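# Swap the pink and yellow flowers on the dryer pegs

## Task

Exchange the pink flower and the yellow flower so each ends up on the peg the other occupied at the start, without deforming any stem; at the end the dryer must still hang on its rail and every flower must hang upside down, held by a clip on its stem.

## Robot and tools

Robot: two arms, left_arm and right_arm, each with a two-finger gripper. In the scene frame the origin is at table height between the arms, +z points up, +x points out over the table, and left_arm sits on the +y side. Arm names do not match image sides. Calibrated bases in the scene frame: left_arm at (-0.022, +0.332, +0.008) m, quat_wxyz (+1.000, 0, 0, -0.008); right_arm at (+0.007, -0.249, +0.027) m, quat_wxyz (+1.000, 0, 0, +0.005). Both bases have +z up.

Frames: every hand pose, hand target and velocity, plus the wrist camera of that arm, is expressed in that arm's own base frame. Fixed cameras (cam_head_left, cam_head_right, cam_high, cam_low) and the table use the scene frame. The gripper's fingers point along its +z axis and spread along its y axis. end_effector_position is the point between the pads, roughly 1 cm short of the fingertips. Reported poses may be off by a few centimetres, more at long reach.

Row layout (used by every moving tool): one flat list of 16 numbers covering both arms, always all 16 even if one arm is idle: left_arm x, y, z (metres), qw, qx, qy, qz (unit quaternion, w first), opening; then the same eight for right_arm. Position and quaternion are absolute targets for the gripper in that arm's base frame, not offsets. Opening runs from -1 (shut) to +1 (fully open, 0.094 m). An opening is itself a command: to leave a gripper alone, resend its present value (see Tool commands). To keep an arm still, repeat the exact pose from the last result taken before it stopped, with its intended opening. To hold an orientation, keep sending the same quaternion rather than copying the drifted reported one.

execute_actions(actions, cameras): actions is a list of actions; each action is a list of up to 15 rows, each row applied for one 1/30 s step; if fewer than 15 rows, the last row is held for the remaining steps. An action is rejected for both arms if any target lies more than 0.6 m from that gripper's current position along any of the gripper's own axes; the whole call is rejected if an action is malformed or the first action fails that check against the latest reported state. An empty list just returns state and images. cameras: list of names, null/omitted/["all"] for all, [] for none; an unknown name invalidates the call.

move(target, speed, blend, opening_speed, blocking, cameras): drives each gripper in a straight line from its Hand target toward the pose in target. target is one 16-number row or a list of up to 15 rows visited in order (no 0.6 m limit). speed: m/s, 0.002 to 4.3, default 0.25, one value or one per target; rotation is capped at twice that in rad/s. blend: corner rounding radius in metres for lists, default 0. opening_speed: rate on the -1..+1 scale per second, at least 0.2; use a low value when closing on something fragile. blocking=false returns after about 0.5 s while the motion continues; a new move replaces a running one. Paths do not avoid obstacles or the other arm; the gripper lags and can overshoot, especially when fast or with the arm nearly straight. A changed opening in a later target is applied only after everything comes to rest there. Each path lasts at least 0.5 s and is cut off after 10 s.

wait(seconds 0 to 10, cameras): lets time pass holding the last commands; a running move keeps going. stop(cameras): brakes a running move. zoom_image(camera, region): enlarges [x0, y0, x1, y1] pixels (at most 504x504, origin top-left) of a camera's latest image; camera must be one of cam_head_left, cam_head_right, cam_high, cam_low, cam_left_wrist, cam_right_wrist. read_manual(section="licences"): licence texts only. finished_scene(scene): ends the current scene irreversibly, with scene set to its number; the goal must hold without the robot.

Result lines: end_effector_position and end_effector_quat_wxyz per arm; Hand target (where the arm is actually being sent, possibly short of your command, so send the rest next); Tool commands; Joint positions (last number is finger opening in metres); Joint velocities ("within noise" means at rest); joint torques (include gravity, offsets and noise; numbers 3 and 4 wrap at ±28 N m); grip_measured (opening on the -1..+1 scale, reads slightly wide when empty and does not reveal contact, since it tracks the command until force limit); grip_effort_nm (motor effort, negative closing, not a pad force). A move adds a "move:" line: done (within 10 mm and 2 degrees), off_target, moving, held, or fault, plus limits=paced (pose clipped) or limits=held (steps withheld). MOTOR HOT warns of heating; OVER-TEMPERATURE FAULT means that arm has gone limp for 30 to 60 s or more.

Control notes: each step the commanded orientation is clipped to within 40 degrees of the current one, and position is favoured over orientation. Friction can leave a gripper a centimetre or so off target in free air. Release by commanding an opening well above grip_measured.

Avoid: dropping things or letting go of moving parts; anything leaving the table; fast impacts and hard pushes (target less far past contact, move slower); arms hitting or pressing each other, including one gripper closing on the other's fingers (grippers and wrist cameras are not covered by the clearance check); paths passing near an arm's own base, which can flip its shoulder; keeping arms stretched, loaded or pushing at unreachable poses, which overheats motors. Objects may occasionally be nudged by outside disturbances.

Each tool is called after ">>>" as name(argument=value, ...) on one line, values as JSON.

## Session

>>> execute_actions(actions=[])

Scene clock: 0.00 s.
left_arm: end_effector_position=(+0.2569, -0.0827, +0.2388) grip_measured=+1.000 grip_effort_nm=n/a end_effector_quat_wxyz=(+0.234, -0.475, +0.849, -0.012) | right_arm: end_effector_position=(+0.4016, -0.0080, +0.3089) grip_measured=+1.000 grip_effort_nm=n/a end_effector_quat_wxyz=(+0.174, -0.236, +0.924, +0.245)
Joint positions: left_arm=[-0.559 0.839 0.854 -1.323 -0.397 -1.526 0.094] | right_arm=[-0.266 1.317 1.342 -1.525 -0.607 -0.743 0.094]
Joint velocities: within noise
Joint torques (N m): no reading
Heat: left arm: hottest elbow 32 °C; right arm: hottest waist 31 °C.
Hand target: left_arm +0.2625, -0.0863, +0.2520; +0.241, -0.476, +0.845, -0.026 | right_arm +0.4067, -0.0095, +0.3157; +0.181, -0.238, +0.923, +0.241
Tool commands: left_gripper/opening=+1.0 right_gripper/opening=+1.0

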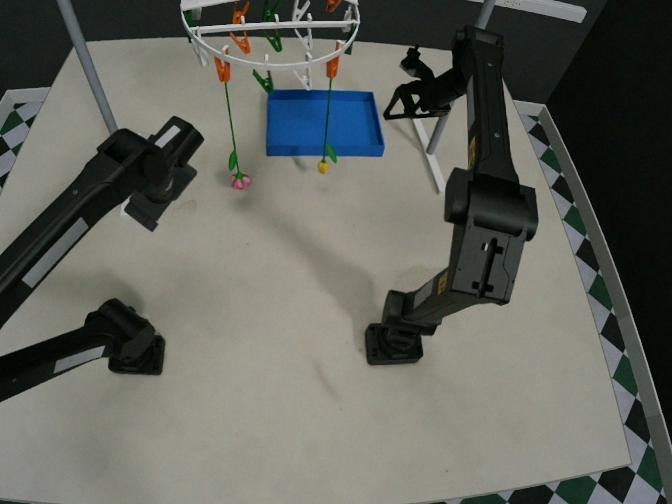

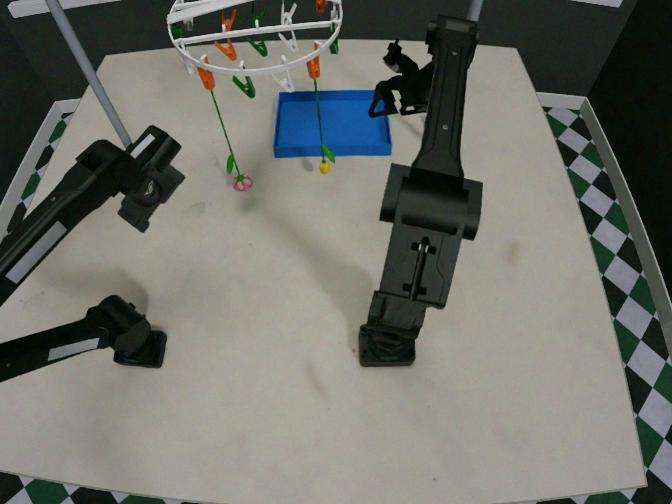

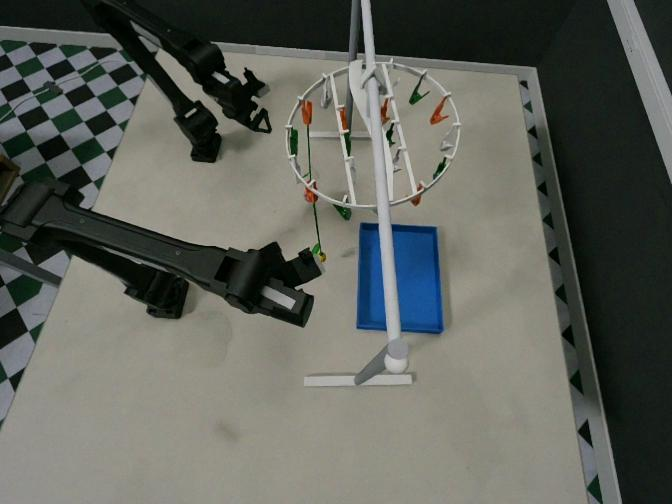

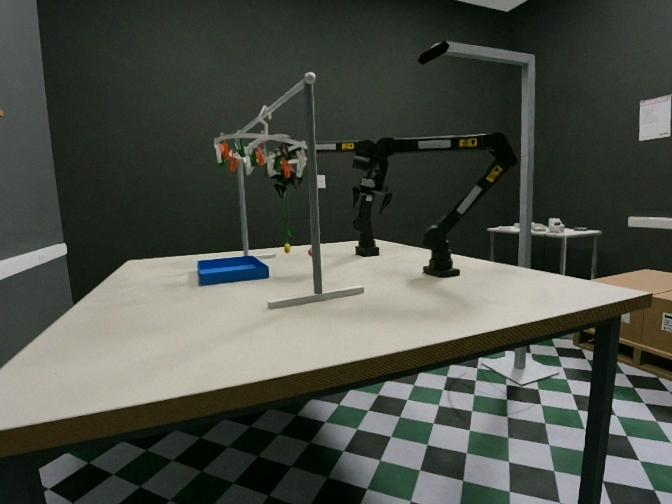

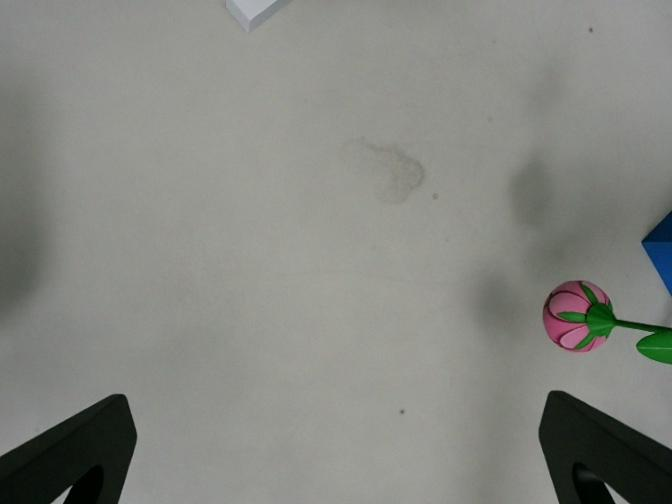

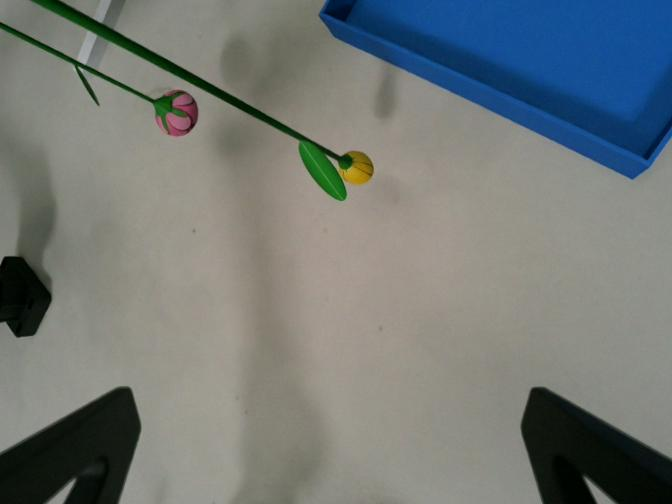

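>>> zoom_image(camera="cam_head_left", region=[160, 0, 400, 180])

>>> zoom_image(camera="cam_high", region=[260, 40, 480, 270])

>>> zoom_image(camera="cam_low", region=[180, 60, 400, 280])

>>> zoom_image(camera="cam_head_right", region=[150, 0, 370, 200])

Scaled by 2.100 from the camera's 672x504 image, which has a finer 960x720 frame.

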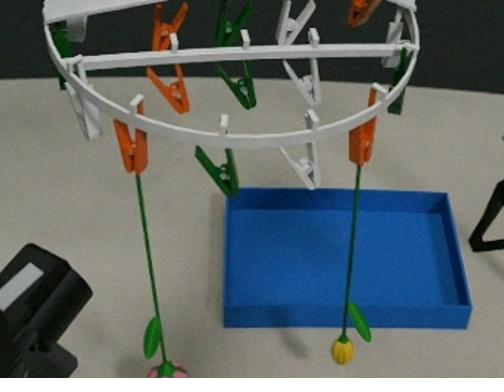

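Scaled by 2.191 from the camera's 672x504 image, which has a finer 960x720 frame.

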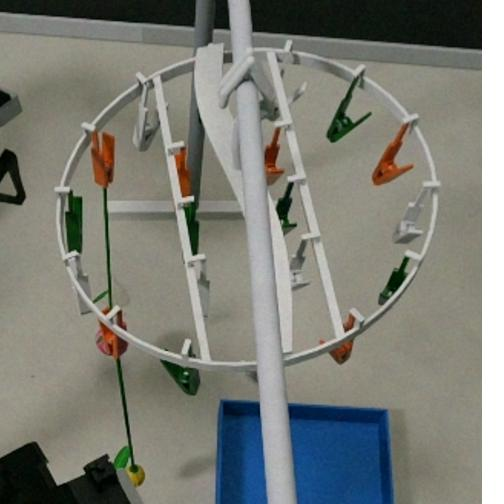

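Scaled by 2.291 from the camera's 672x504 image, which has a finer 960x720 frame.

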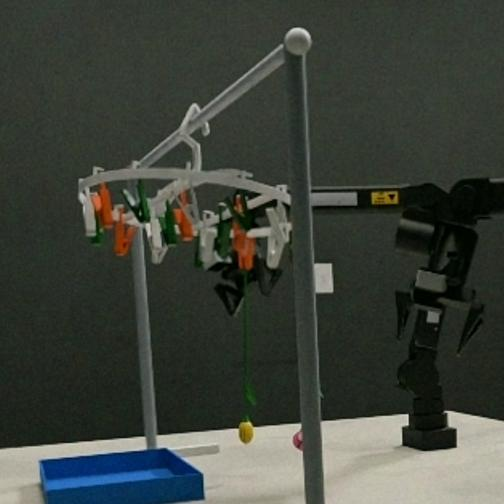

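Scaled by 2.291 from the camera's 672x504 image, which has a finer 960x720 frame.

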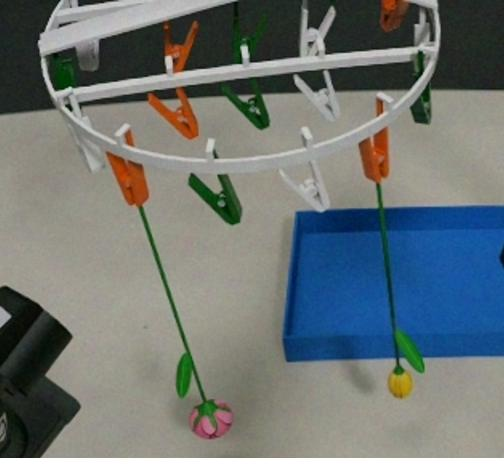

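>>> zoom_image(camera="cam_head_left", region=[200, 30, 290, 100])

>>> zoom_image(camera="cam_head_left", region=[290, 20, 380, 100])

>>> zoom_image(camera="cam_high", region=[270, 80, 370, 220])

Scaled by 5.600 from the camera's 672x504 image, which has a finer 960x720 frame.

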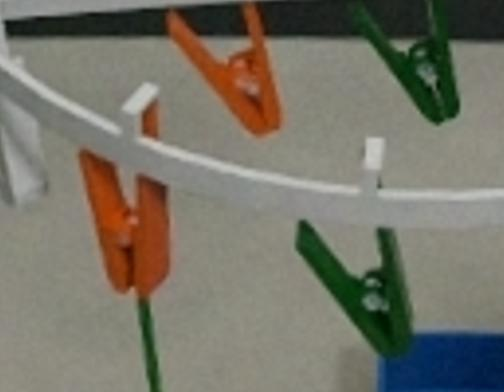

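Scaled by 5.600 from the camera's 672x504 image, which has a finer 960x720 frame.

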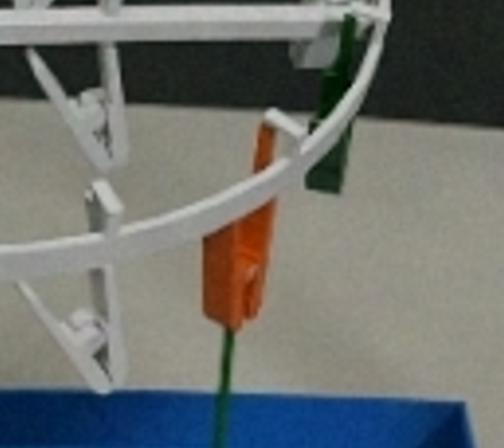

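Scaled by 3.600 from the camera's 672x504 image, which has a finer 960x720 frame.

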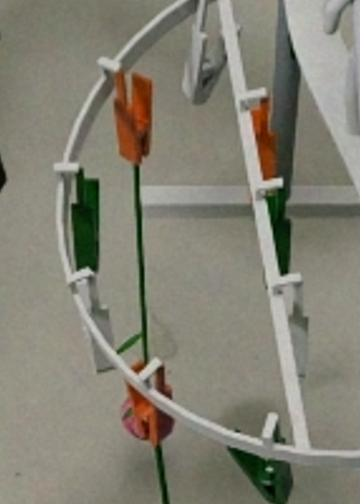

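>>> move(target=[0.278,-0.138,0.422,0.683,0.183,0.683,-0.183,1,0.2475,0.0495,0.403,0.683,-0.183,0.683,0.183,1])

Scene clock: 54.40 s.
left_arm: end_effector_position=(+0.2761, -0.1401, +0.4170) grip_measured=+1.000 grip_effort_nm=-0.037 end_effector_quat_wxyz=(+0.674, +0.183, +0.690, -0.188) | right_arm: end_effector_position=(+0.2484, +0.0471, +0.4063) grip_measured=+1.000 grip_effort_nm=0.002 end_effector_quat_wxyz=(+0.683, -0.185, +0.685, +0.176)
Joint positions: left_arm=[-0.39 0.37 0.611 -0.26 0.14 -0.01 0.094] | right_arm=[-0.36 0.238 0.564 -0.336 -0.876 -0.018 0.094]
Joint velocities: within noise
Joint torques (N m): left_arm=[3.25 1.55 9.02 3 0.16 0.16] | right_arm=[1.44 5.07 8.01 2.37 0.07 0.19]
Heat: left arm: hottest elbow 46 °C; right arm: hottest elbow 32 °C.
Hand target: left_arm +0.2778, -0.1380, +0.4220; +0.683, +0.183, +0.683, -0.183 | right_arm +0.2475, +0.0495, +0.4030; +0.683, -0.183, +0.683, +0.183
Off the commanded pose: left_arm 0.006 m, 1 deg | right_arm 0.004 m, 1 deg.
move: done
camera_calibration:
cam_left_wrist: T_world_to_cam=[[-0.501425, -0.865201, -0.000613923, 0.0174079], [-0.379177, 0.220389, -0.898696, 0.548998], [0.777688, -0.450396, -0.438572, -0.00445404], [0, 0, 0, 1]] pos_world=[0.22036, -0.107938, 0.49144]
cam_right_wrist: T_world_to_cam=[[0.498204, -0.866843, 0.0193964, -0.0919125], [-0.356481, -0.225172, -0.906763, 0.50872], [0.790388, 0.444839, -0.421194, 0.0407932], [0, 0, 0, 1]] pos_world=[0.194898, 0.0167293, 0.480253]

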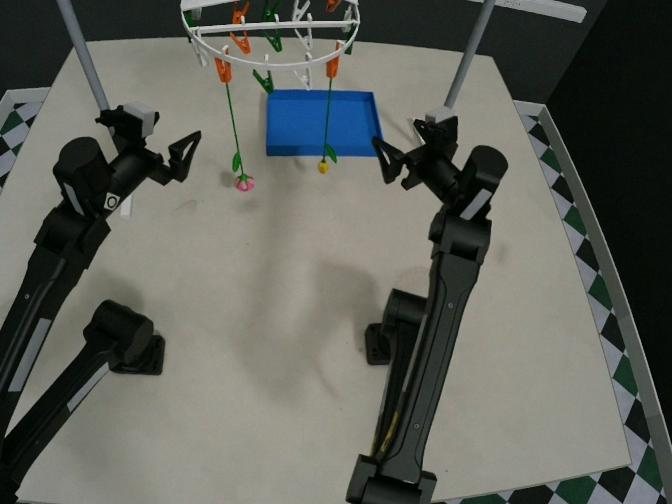

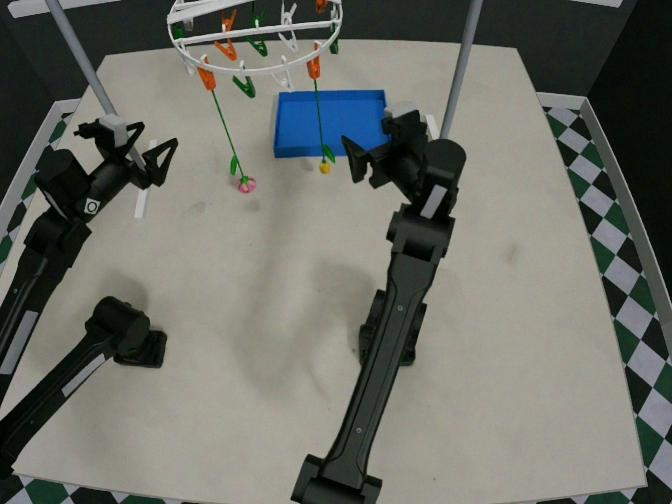

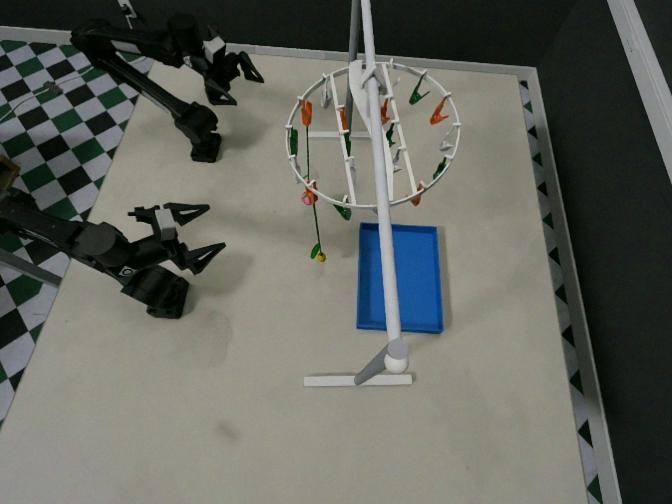

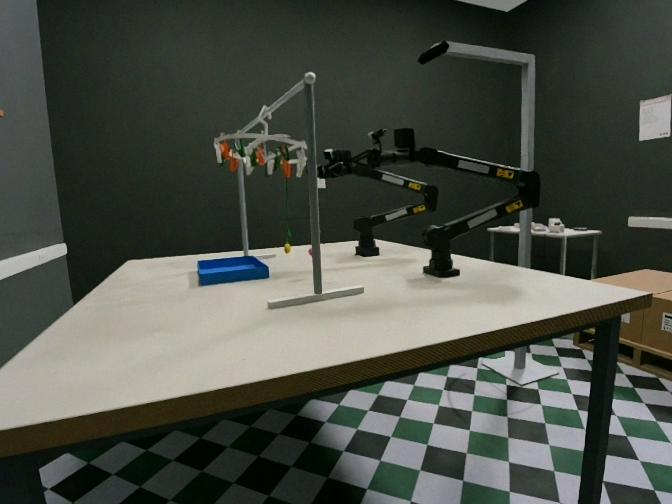

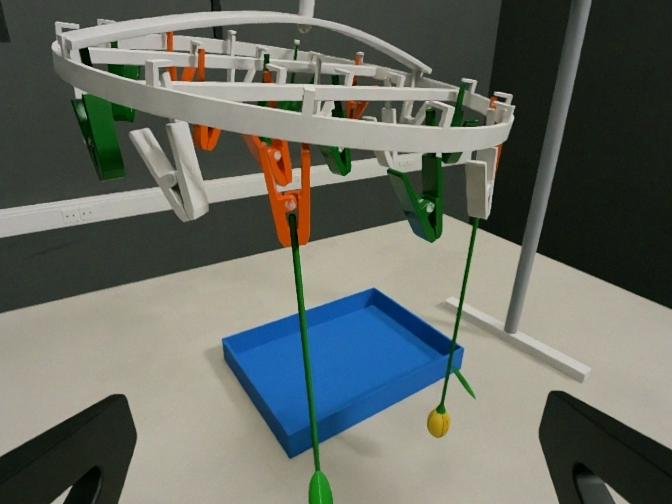

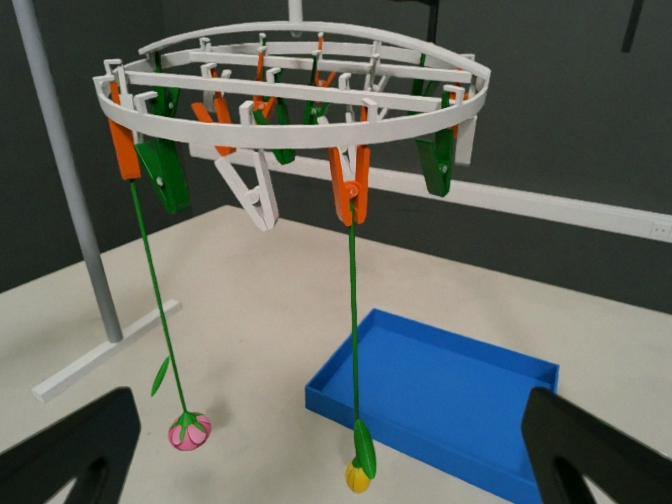

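>>> zoom_image(camera="cam_left_wrist", region=[230, 70, 350, 260])

>>> zoom_image(camera="cam_right_wrist", region=[290, 70, 410, 260])

Scaled by 2.653 from the camera's 672x504 image, which has a finer 960x720 frame.

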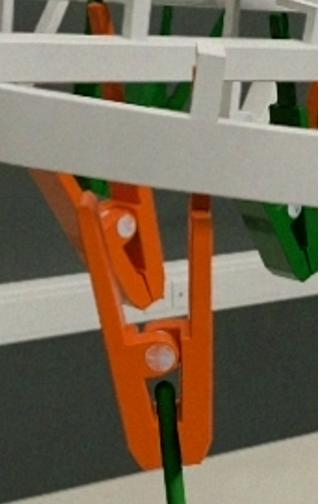

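Scaled by 2.653 from the camera's 672x504 image, which has a finer 960x720 frame.

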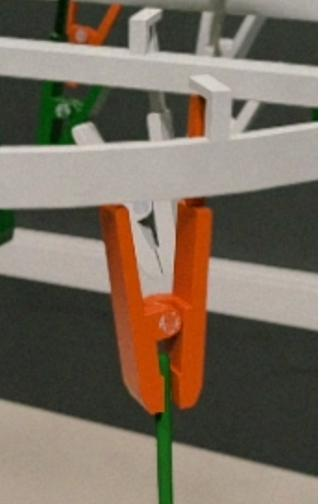

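>>> move(target=[0.392,-0.175,0.435,0.683,0.183,0.683,-0.183,0.15,0.2475,0.0495,0.403,0.683,-0.183,0.683,0.183,1], speed=0.15)

>>> zoom_image(camera="cam_left_wrist", region=[150, 0, 500, 504])

Scene clock: 96.07 s.
left_arm: end_effector_position=(+0.3827, -0.1749, +0.3940) grip_measured=+0.152 grip_effort_nm=-0.120 end_effector_quat_wxyz=(+0.655, +0.184, +0.709, -0.186) | right_arm: end_effector_position=(+0.2484, +0.0470, +0.4064) grip_measured=+1.000 grip_effort_nm=0.002 end_effector_quat_wxyz=(+0.683, -0.184, +0.685, +0.176)
Joint positions: left_arm=[-0.358 0.766 0.687 0.006 0.172 -0.009 0.054] | right_arm=[-0.36 0.238 0.564 -0.335 -0.876 -0.017 0.094]
Joint velocities: within noise
Joint torques (N m): left_arm=[3.14 -1.67 13.45 3.06 0.11 0.17] | right_arm=[1.44 4.78 7.98 2.39 0.06 0.19]
Heat: left arm: hottest elbow 46 °C; right arm: hottest elbow 32 °C.
Hand target: left_arm +0.3890, -0.1738, +0.4340; +0.683, +0.183, +0.683, -0.183 | right_arm +0.2475, +0.0494, +0.4030; +0.683, -0.183, +0.683, +0.183
Off the commanded pose: left_arm 0.042 m, 4 deg | right_arm 0.004 m, 1 deg.
move: off_target (left_arm)
camera_calibration:
cam_left_wrist: T_world_to_cam=[[-0.50056, -0.865668, 0.0076274, 0.037055], [-0.423359, 0.237097, -0.874387, 0.586593], [0.75512, -0.440912, -0.48517, -0.0844595], [0, 0, 0, 1]] pos_world=[0.330665, -0.144241, 0.471649]
cam_right_wrist: T_world_to_cam=[[0.497888, -0.867035, 0.0189377, -0.0917162], [-0.356606, -0.224586, -0.906859, 0.508849], [0.790531, 0.444761, -0.421008, 0.0407641], [0, 0, 0, 1]] pos_world=[0.194898, 0.0166288, 0.480353]

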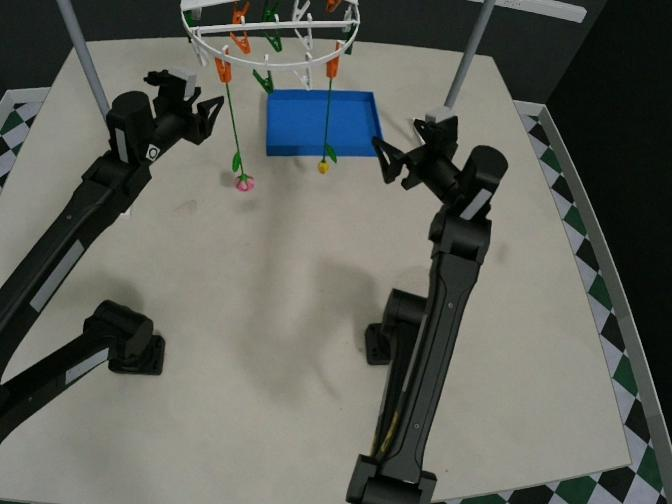

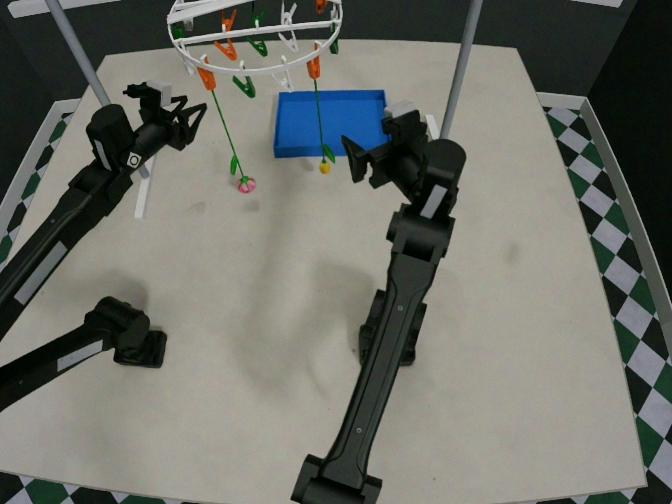

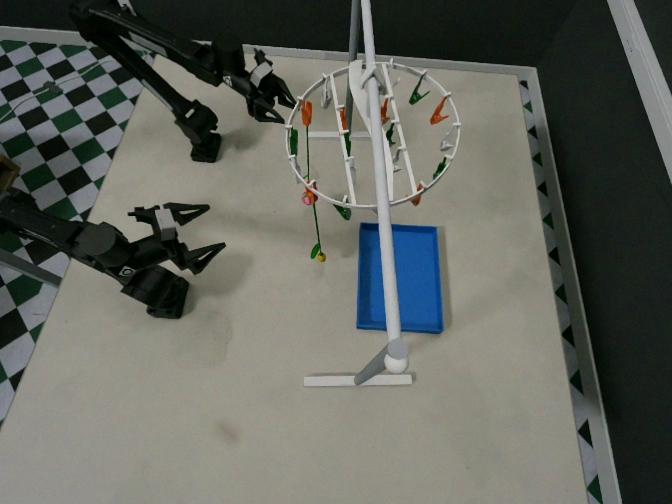

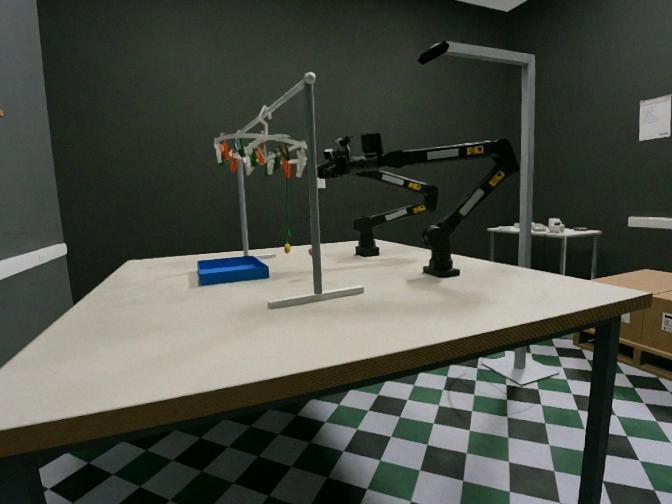

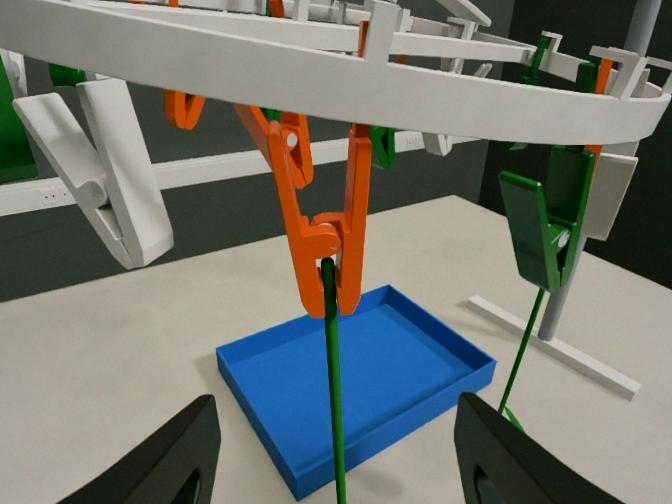

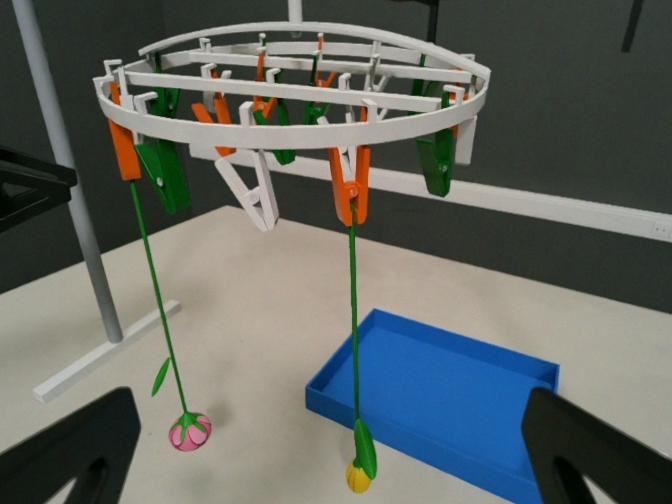

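Scaled by 1.000.

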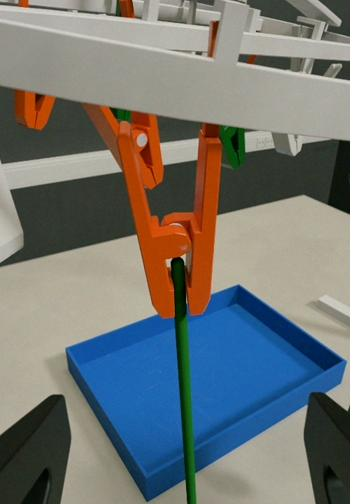

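>>> move(target=[0.384,-0.172,0.475,0.683,0.183,0.683,-0.183,0.15,0.2475,0.0495,0.403,0.683,-0.183,0.683,0.183,1], speed=0.15, cameras=["cam_left_wrist"])

Scene clock: 104.90 s.
left_arm: end_effector_position=(+0.3828, -0.1749, +0.4378) grip_measured=+0.152 grip_effort_nm=-0.120 end_effector_quat_wxyz=(+0.663, +0.184, +0.702, -0.186) | right_arm: end_effector_position=(+0.2484, +0.0470, +0.4064) grip_measured=+1.000 grip_effort_nm=-0.007 end_effector_quat_wxyz=(+0.683, -0.184, +0.685, +0.176)
Joint positions: left_arm=[-0.358 0.762 0.787 -0.078 0.172 -0.009 0.054] | right_arm=[-0.36 0.238 0.564 -0.335 -0.876 -0.017 0.094]
Joint velocities: within noise
Joint torques (N m): left_arm=[3.14 -2.73 13.44 1.72 0.11 0.17] | right_arm=[1.26 4.89 8.06 2.41 0.05 0.19]
Heat: left arm: hottest elbow 47 °C; right arm: hottest elbow 32 °C.
Hand target: left_arm +0.3821, -0.1714, +0.4743; +0.683, +0.183, +0.683, -0.183 | right_arm +0.2475, +0.0494, +0.4030; +0.683, -0.183, +0.683, +0.183
Off the commanded pose: left_arm 0.037 m, 3 deg | right_arm 0.004 m, 1 deg.
move: off_target (left_arm)
camera_calibration:
cam_left_wrist: T_world_to_cam=[[-0.500732, -0.865592, 0.00437381, 0.0382523], [-0.406734, 0.230823, -0.883905, 0.62174], [0.764091, -0.444378, -0.467646, -0.0750235], [0, 0, 0, 1]] pos_world=[0.329362, -0.14374, 0.514307]
Images, in order (width x height): cam_left_wrist 672x504.

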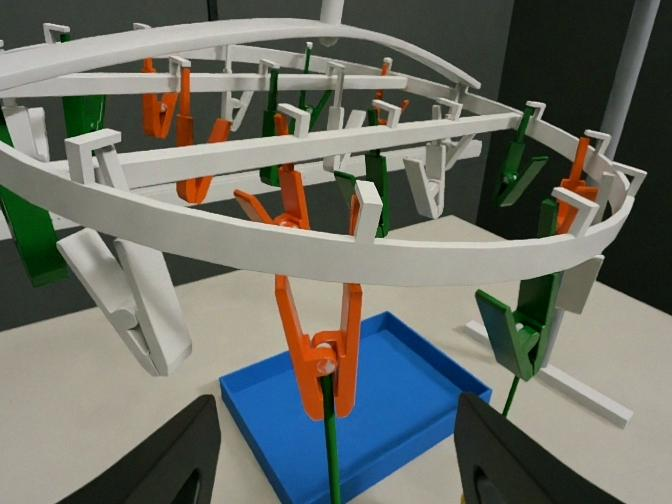

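>>> move(target=[0.384,-0.172,0.475,0.683,0.183,0.683,-0.183,0.15,0.2955,0.246,0.243,0.733,-0.233,0.5625,0.3036,0.3], speed=0.2)

Scene clock: 118.20 s.
left_arm: end_effector_position=(+0.3827, -0.1749, +0.4377) grip_measured=+0.152 grip_effort_nm=-0.115 end_effector_quat_wxyz=(+0.663, +0.184, +0.702, -0.186) | right_arm: end_effector_position=(+0.2991, +0.2443, +0.2469) grip_measured=+0.302 grip_effort_nm=-0.076 end_effector_quat_wxyz=(+0.737, -0.233, +0.561, +0.297)
Joint positions: left_arm=[-0.358 0.762 0.787 -0.079 0.172 -0.009 0.054] | right_arm=[0.618 1.209 0.185 1.293 -0.155 0.031 0.061]
Joint velocities: within noise
Joint torques (N m): left_arm=[3.14 -2.73 13.39 1.74 0.1 0.16] | right_arm=[1.14 -2.49 4.94 2.56 0.11 0.14]
Heat: left arm: hottest elbow 51 °C; right arm: hottest elbow 32 °C.
Hand target: left_arm +0.3821, -0.1714, +0.4743; +0.683, +0.183, +0.683, -0.183 | right_arm +0.2955, +0.2460, +0.2432; +0.733, -0.233, +0.563, +0.304
Off the commanded pose: left_arm 0.037 m, 3 deg | right_arm 0.006 m, 1 deg.
move: off_target (left_arm)
camera_calibration:
cam_left_wrist: T_world_to_cam=[[-0.500677, -0.865623, 0.00441241, 0.0382101], [-0.407086, 0.230954, -0.883709, 0.621687], [0.76394, -0.444249, -0.468016, -0.0748113], [0, 0, 0, 1]] pos_world=[0.329362, -0.14374, 0.514208]
cam_right_wrist: T_world_to_cam=[[0.701707, -0.712161, 0.0208246, -0.042109], [-0.10151, -0.128865, -0.986453, 0.346626], [0.705197, 0.690087, -0.162716, -0.252366], [0, 0, 0, 1]] pos_world=[0.242702, 0.188834, 0.301743]

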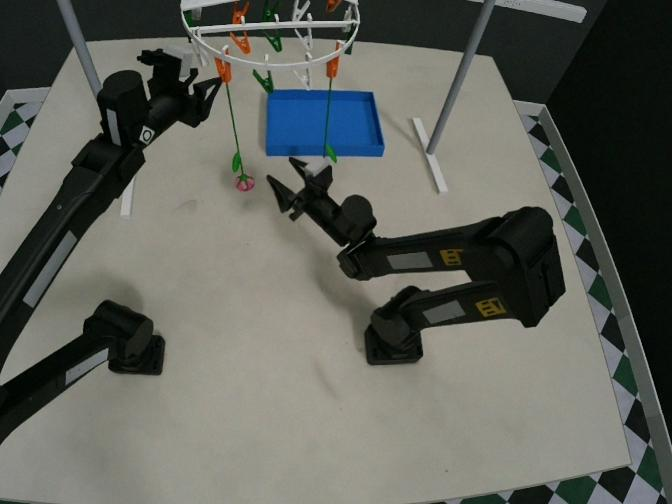

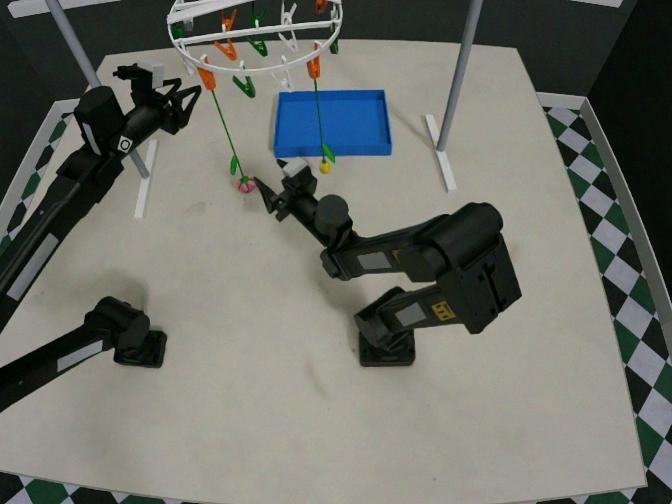

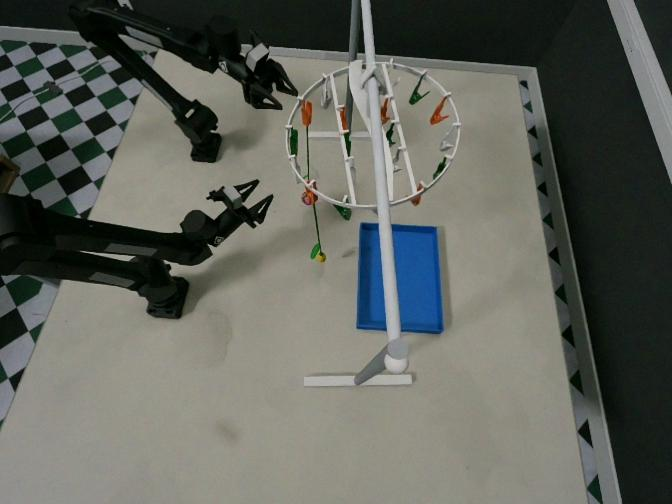

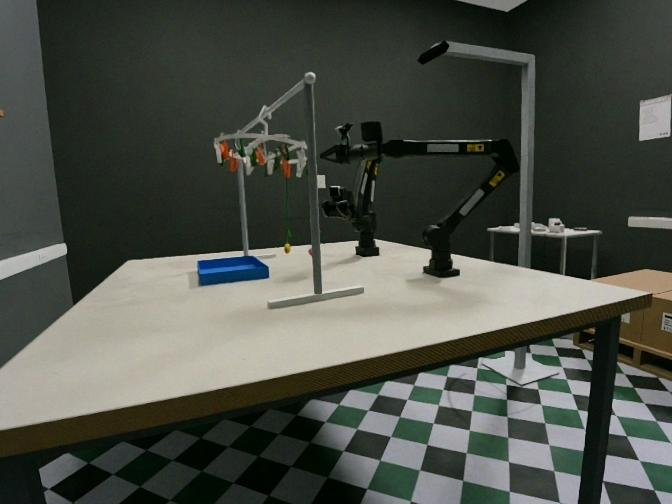

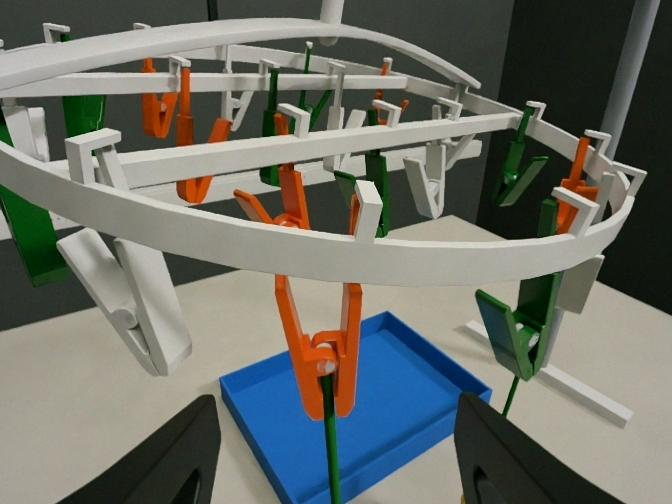

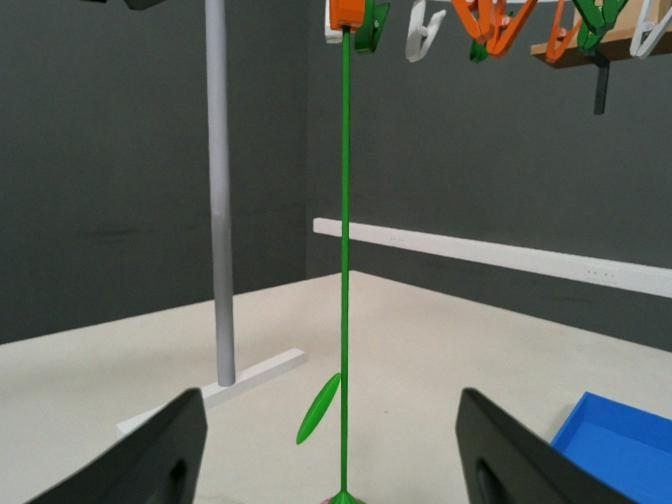

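>>> move(target=[0.384,-0.172,0.475,0.683,0.183,0.683,-0.183,0.15,0.385,0.324,0.293,0.757,-0.2195,0.53,0.3135,0.3], speed=0.12)

Scene clock: 130.77 s.
left_arm: end_effector_position=(+0.3827, -0.1749, +0.4377) grip_measured=+0.152 grip_effort_nm=-0.120 end_effector_quat_wxyz=(+0.663, +0.184, +0.702, -0.186) | right_arm: end_effector_position=(+0.3774, +0.3122, +0.2829) grip_measured=+0.302 grip_effort_nm=-0.076 end_effector_quat_wxyz=(+0.755, -0.223, +0.537, +0.304)
Joint positions: left_arm=[-0.358 0.762 0.787 -0.079 0.172 -0.009 0.054] | right_arm=[0.65 1.434 0.478 1.288 -0.119 0.031 0.061]
Joint velocities: within noise
Joint torques (N m): left_arm=[3.14 -2.73 13.41 1.74 0.1 0.17] | right_arm=[1.32 -7.53 8.95 1.48 0.09 0.14]
Heat: left arm: hottest elbow 54 °C; right arm: hottest elbow 32 °C.
Hand target: left_arm +0.3821, -0.1714, +0.4743; +0.683, +0.183, +0.683, -0.183 | right_arm +0.3844, +0.3234, +0.2929; +0.757, -0.219, +0.530, +0.313
Off the commanded pose: left_arm 0.037 m, 3 deg | right_arm 0.017 m, 1 deg.
move: off_target (left_arm, right_arm)
camera_calibration:
cam_left_wrist: T_world_to_cam=[[-0.500677, -0.865623, 0.00441241, 0.0382101], [-0.407086, 0.230954, -0.883709, 0.621687], [0.76394, -0.444249, -0.468016, -0.0748113], [0, 0, 0, 1]] pos_world=[0.329362, -0.14374, 0.514208]
cam_right_wrist: T_world_to_cam=[[0.700006, -0.713866, 0.0196916, -0.0480091], [-0.0559654, -0.0823262, -0.995033, 0.369501], [0.711941, 0.695427, -0.0975806, -0.371243], [0, 0, 0, 1]] pos_world=[0.318589, 0.25432, 0.332385]

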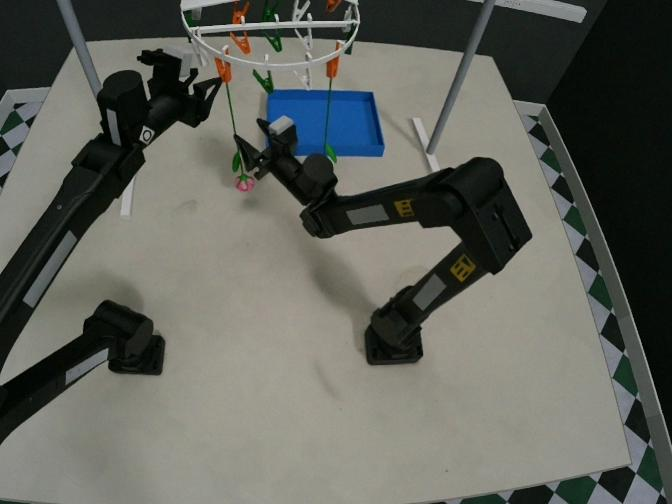

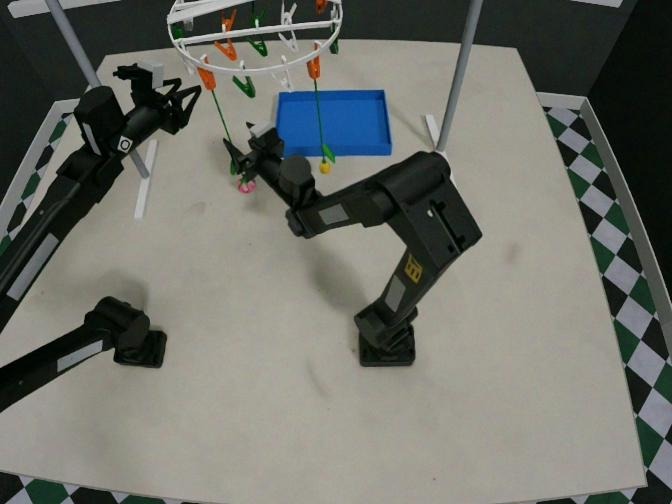

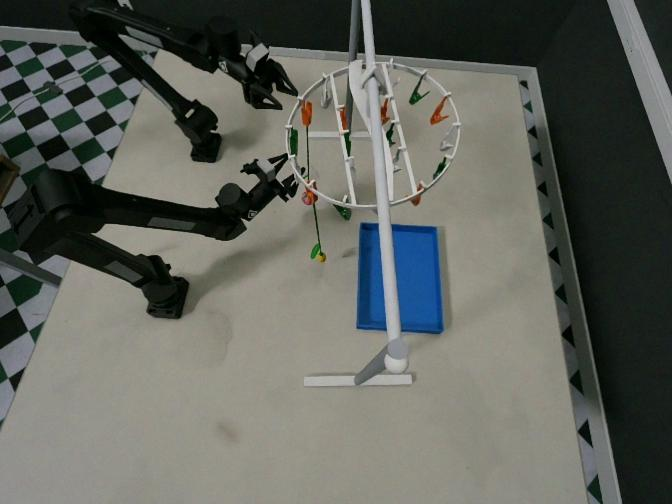

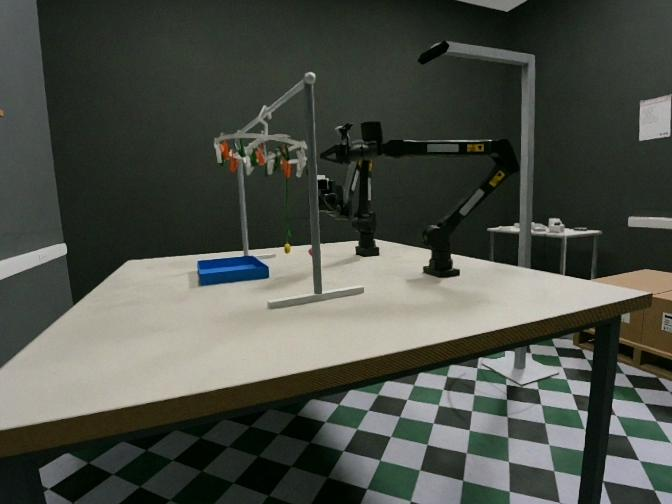

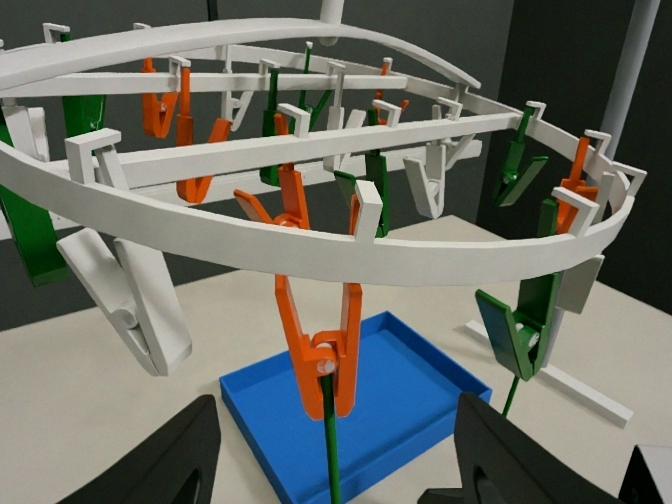

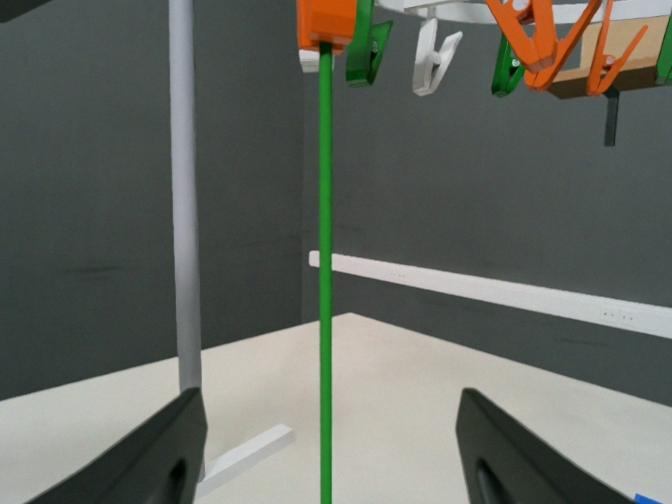

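>>> move(target=[0.384,-0.172,0.475,0.683,0.183,0.683,-0.183,0.15,0.416,0.3605,0.312,0.757,-0.2195,0.53,0.3135,0.3], speed=0.08, cameras=["cam_right_wrist","cam_left_wrist"])

Scene clock: 134.07 s.
left_arm: end_effector_position=(+0.3827, -0.1749, +0.4377) grip_measured=+0.152 grip_effort_nm=-0.120 end_effector_quat_wxyz=(+0.663, +0.184, +0.702, -0.186) | right_arm: end_effector_position=(+0.4084, +0.3479, +0.3007) grip_measured=+0.301 grip_effort_nm=-0.081 end_effector_quat_wxyz=(+0.753, -0.221, +0.538, +0.307)
Joint positions: left_arm=[-0.358 0.762 0.787 -0.079 0.172 -0.009 0.054] | right_arm=[0.676 1.488 0.617 1.201 -0.095 0.031 0.061]
Joint velocities: within noise
Joint torques (N m): left_arm=[3.19 -2.73 13.42 1.76 0.11 0.16] | right_arm=[1.32 -9.47 9.73 1.58 0.1 0.06]
Heat: left arm: hottest elbow 55 °C; right arm: hottest elbow 32 °C.
Hand target: left_arm +0.3821, -0.1714, +0.4743; +0.683, +0.183, +0.683, -0.183 | right_arm +0.4153, +0.3599, +0.3118; +0.757, -0.219, +0.530, +0.313
Off the commanded pose: left_arm 0.037 m, 3 deg | right_arm 0.019 m, 1 deg.
move: off_target (left_arm, right_arm)
camera_calibration:
cam_left_wrist: T_world_to_cam=[[-0.500677, -0.865623, 0.00441241, 0.0382101], [-0.407086, 0.230954, -0.883709, 0.621687], [0.76394, -0.444249, -0.468016, -0.0748113], [0, 0, 0, 1]] pos_world=[0.329362, -0.14374, 0.514208]
cam_right_wrist: T_world_to_cam=[[0.702425, -0.711661, 0.011702, -0.0439002], [-0.0625494, -0.0780983, -0.994982, 0.393133], [0.709004, 0.698168, -0.0993722, -0.415605], [0, 0, 0, 1]] pos_world=[0.350092, 0.289623, 0.350374]
Images, in order (width x height): cam_left_wrist 672x504, cam_right_wrist 672x504.

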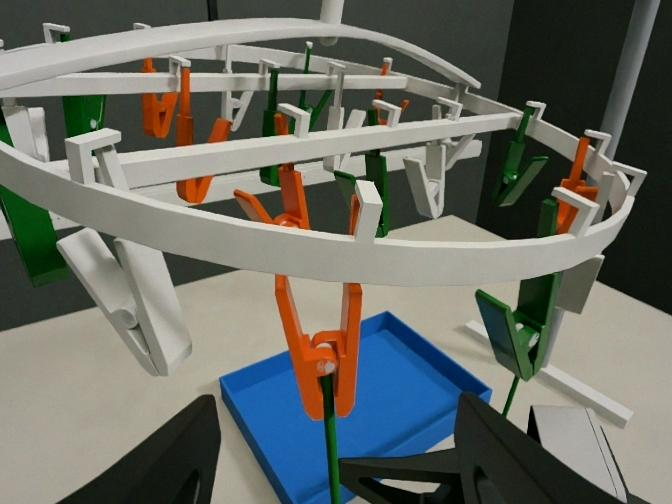

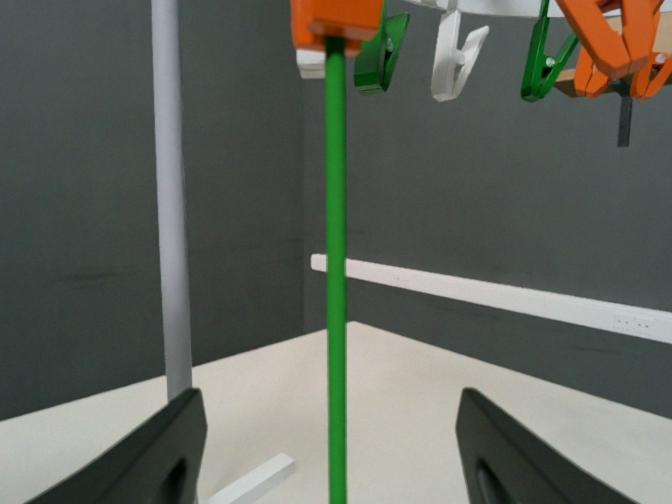

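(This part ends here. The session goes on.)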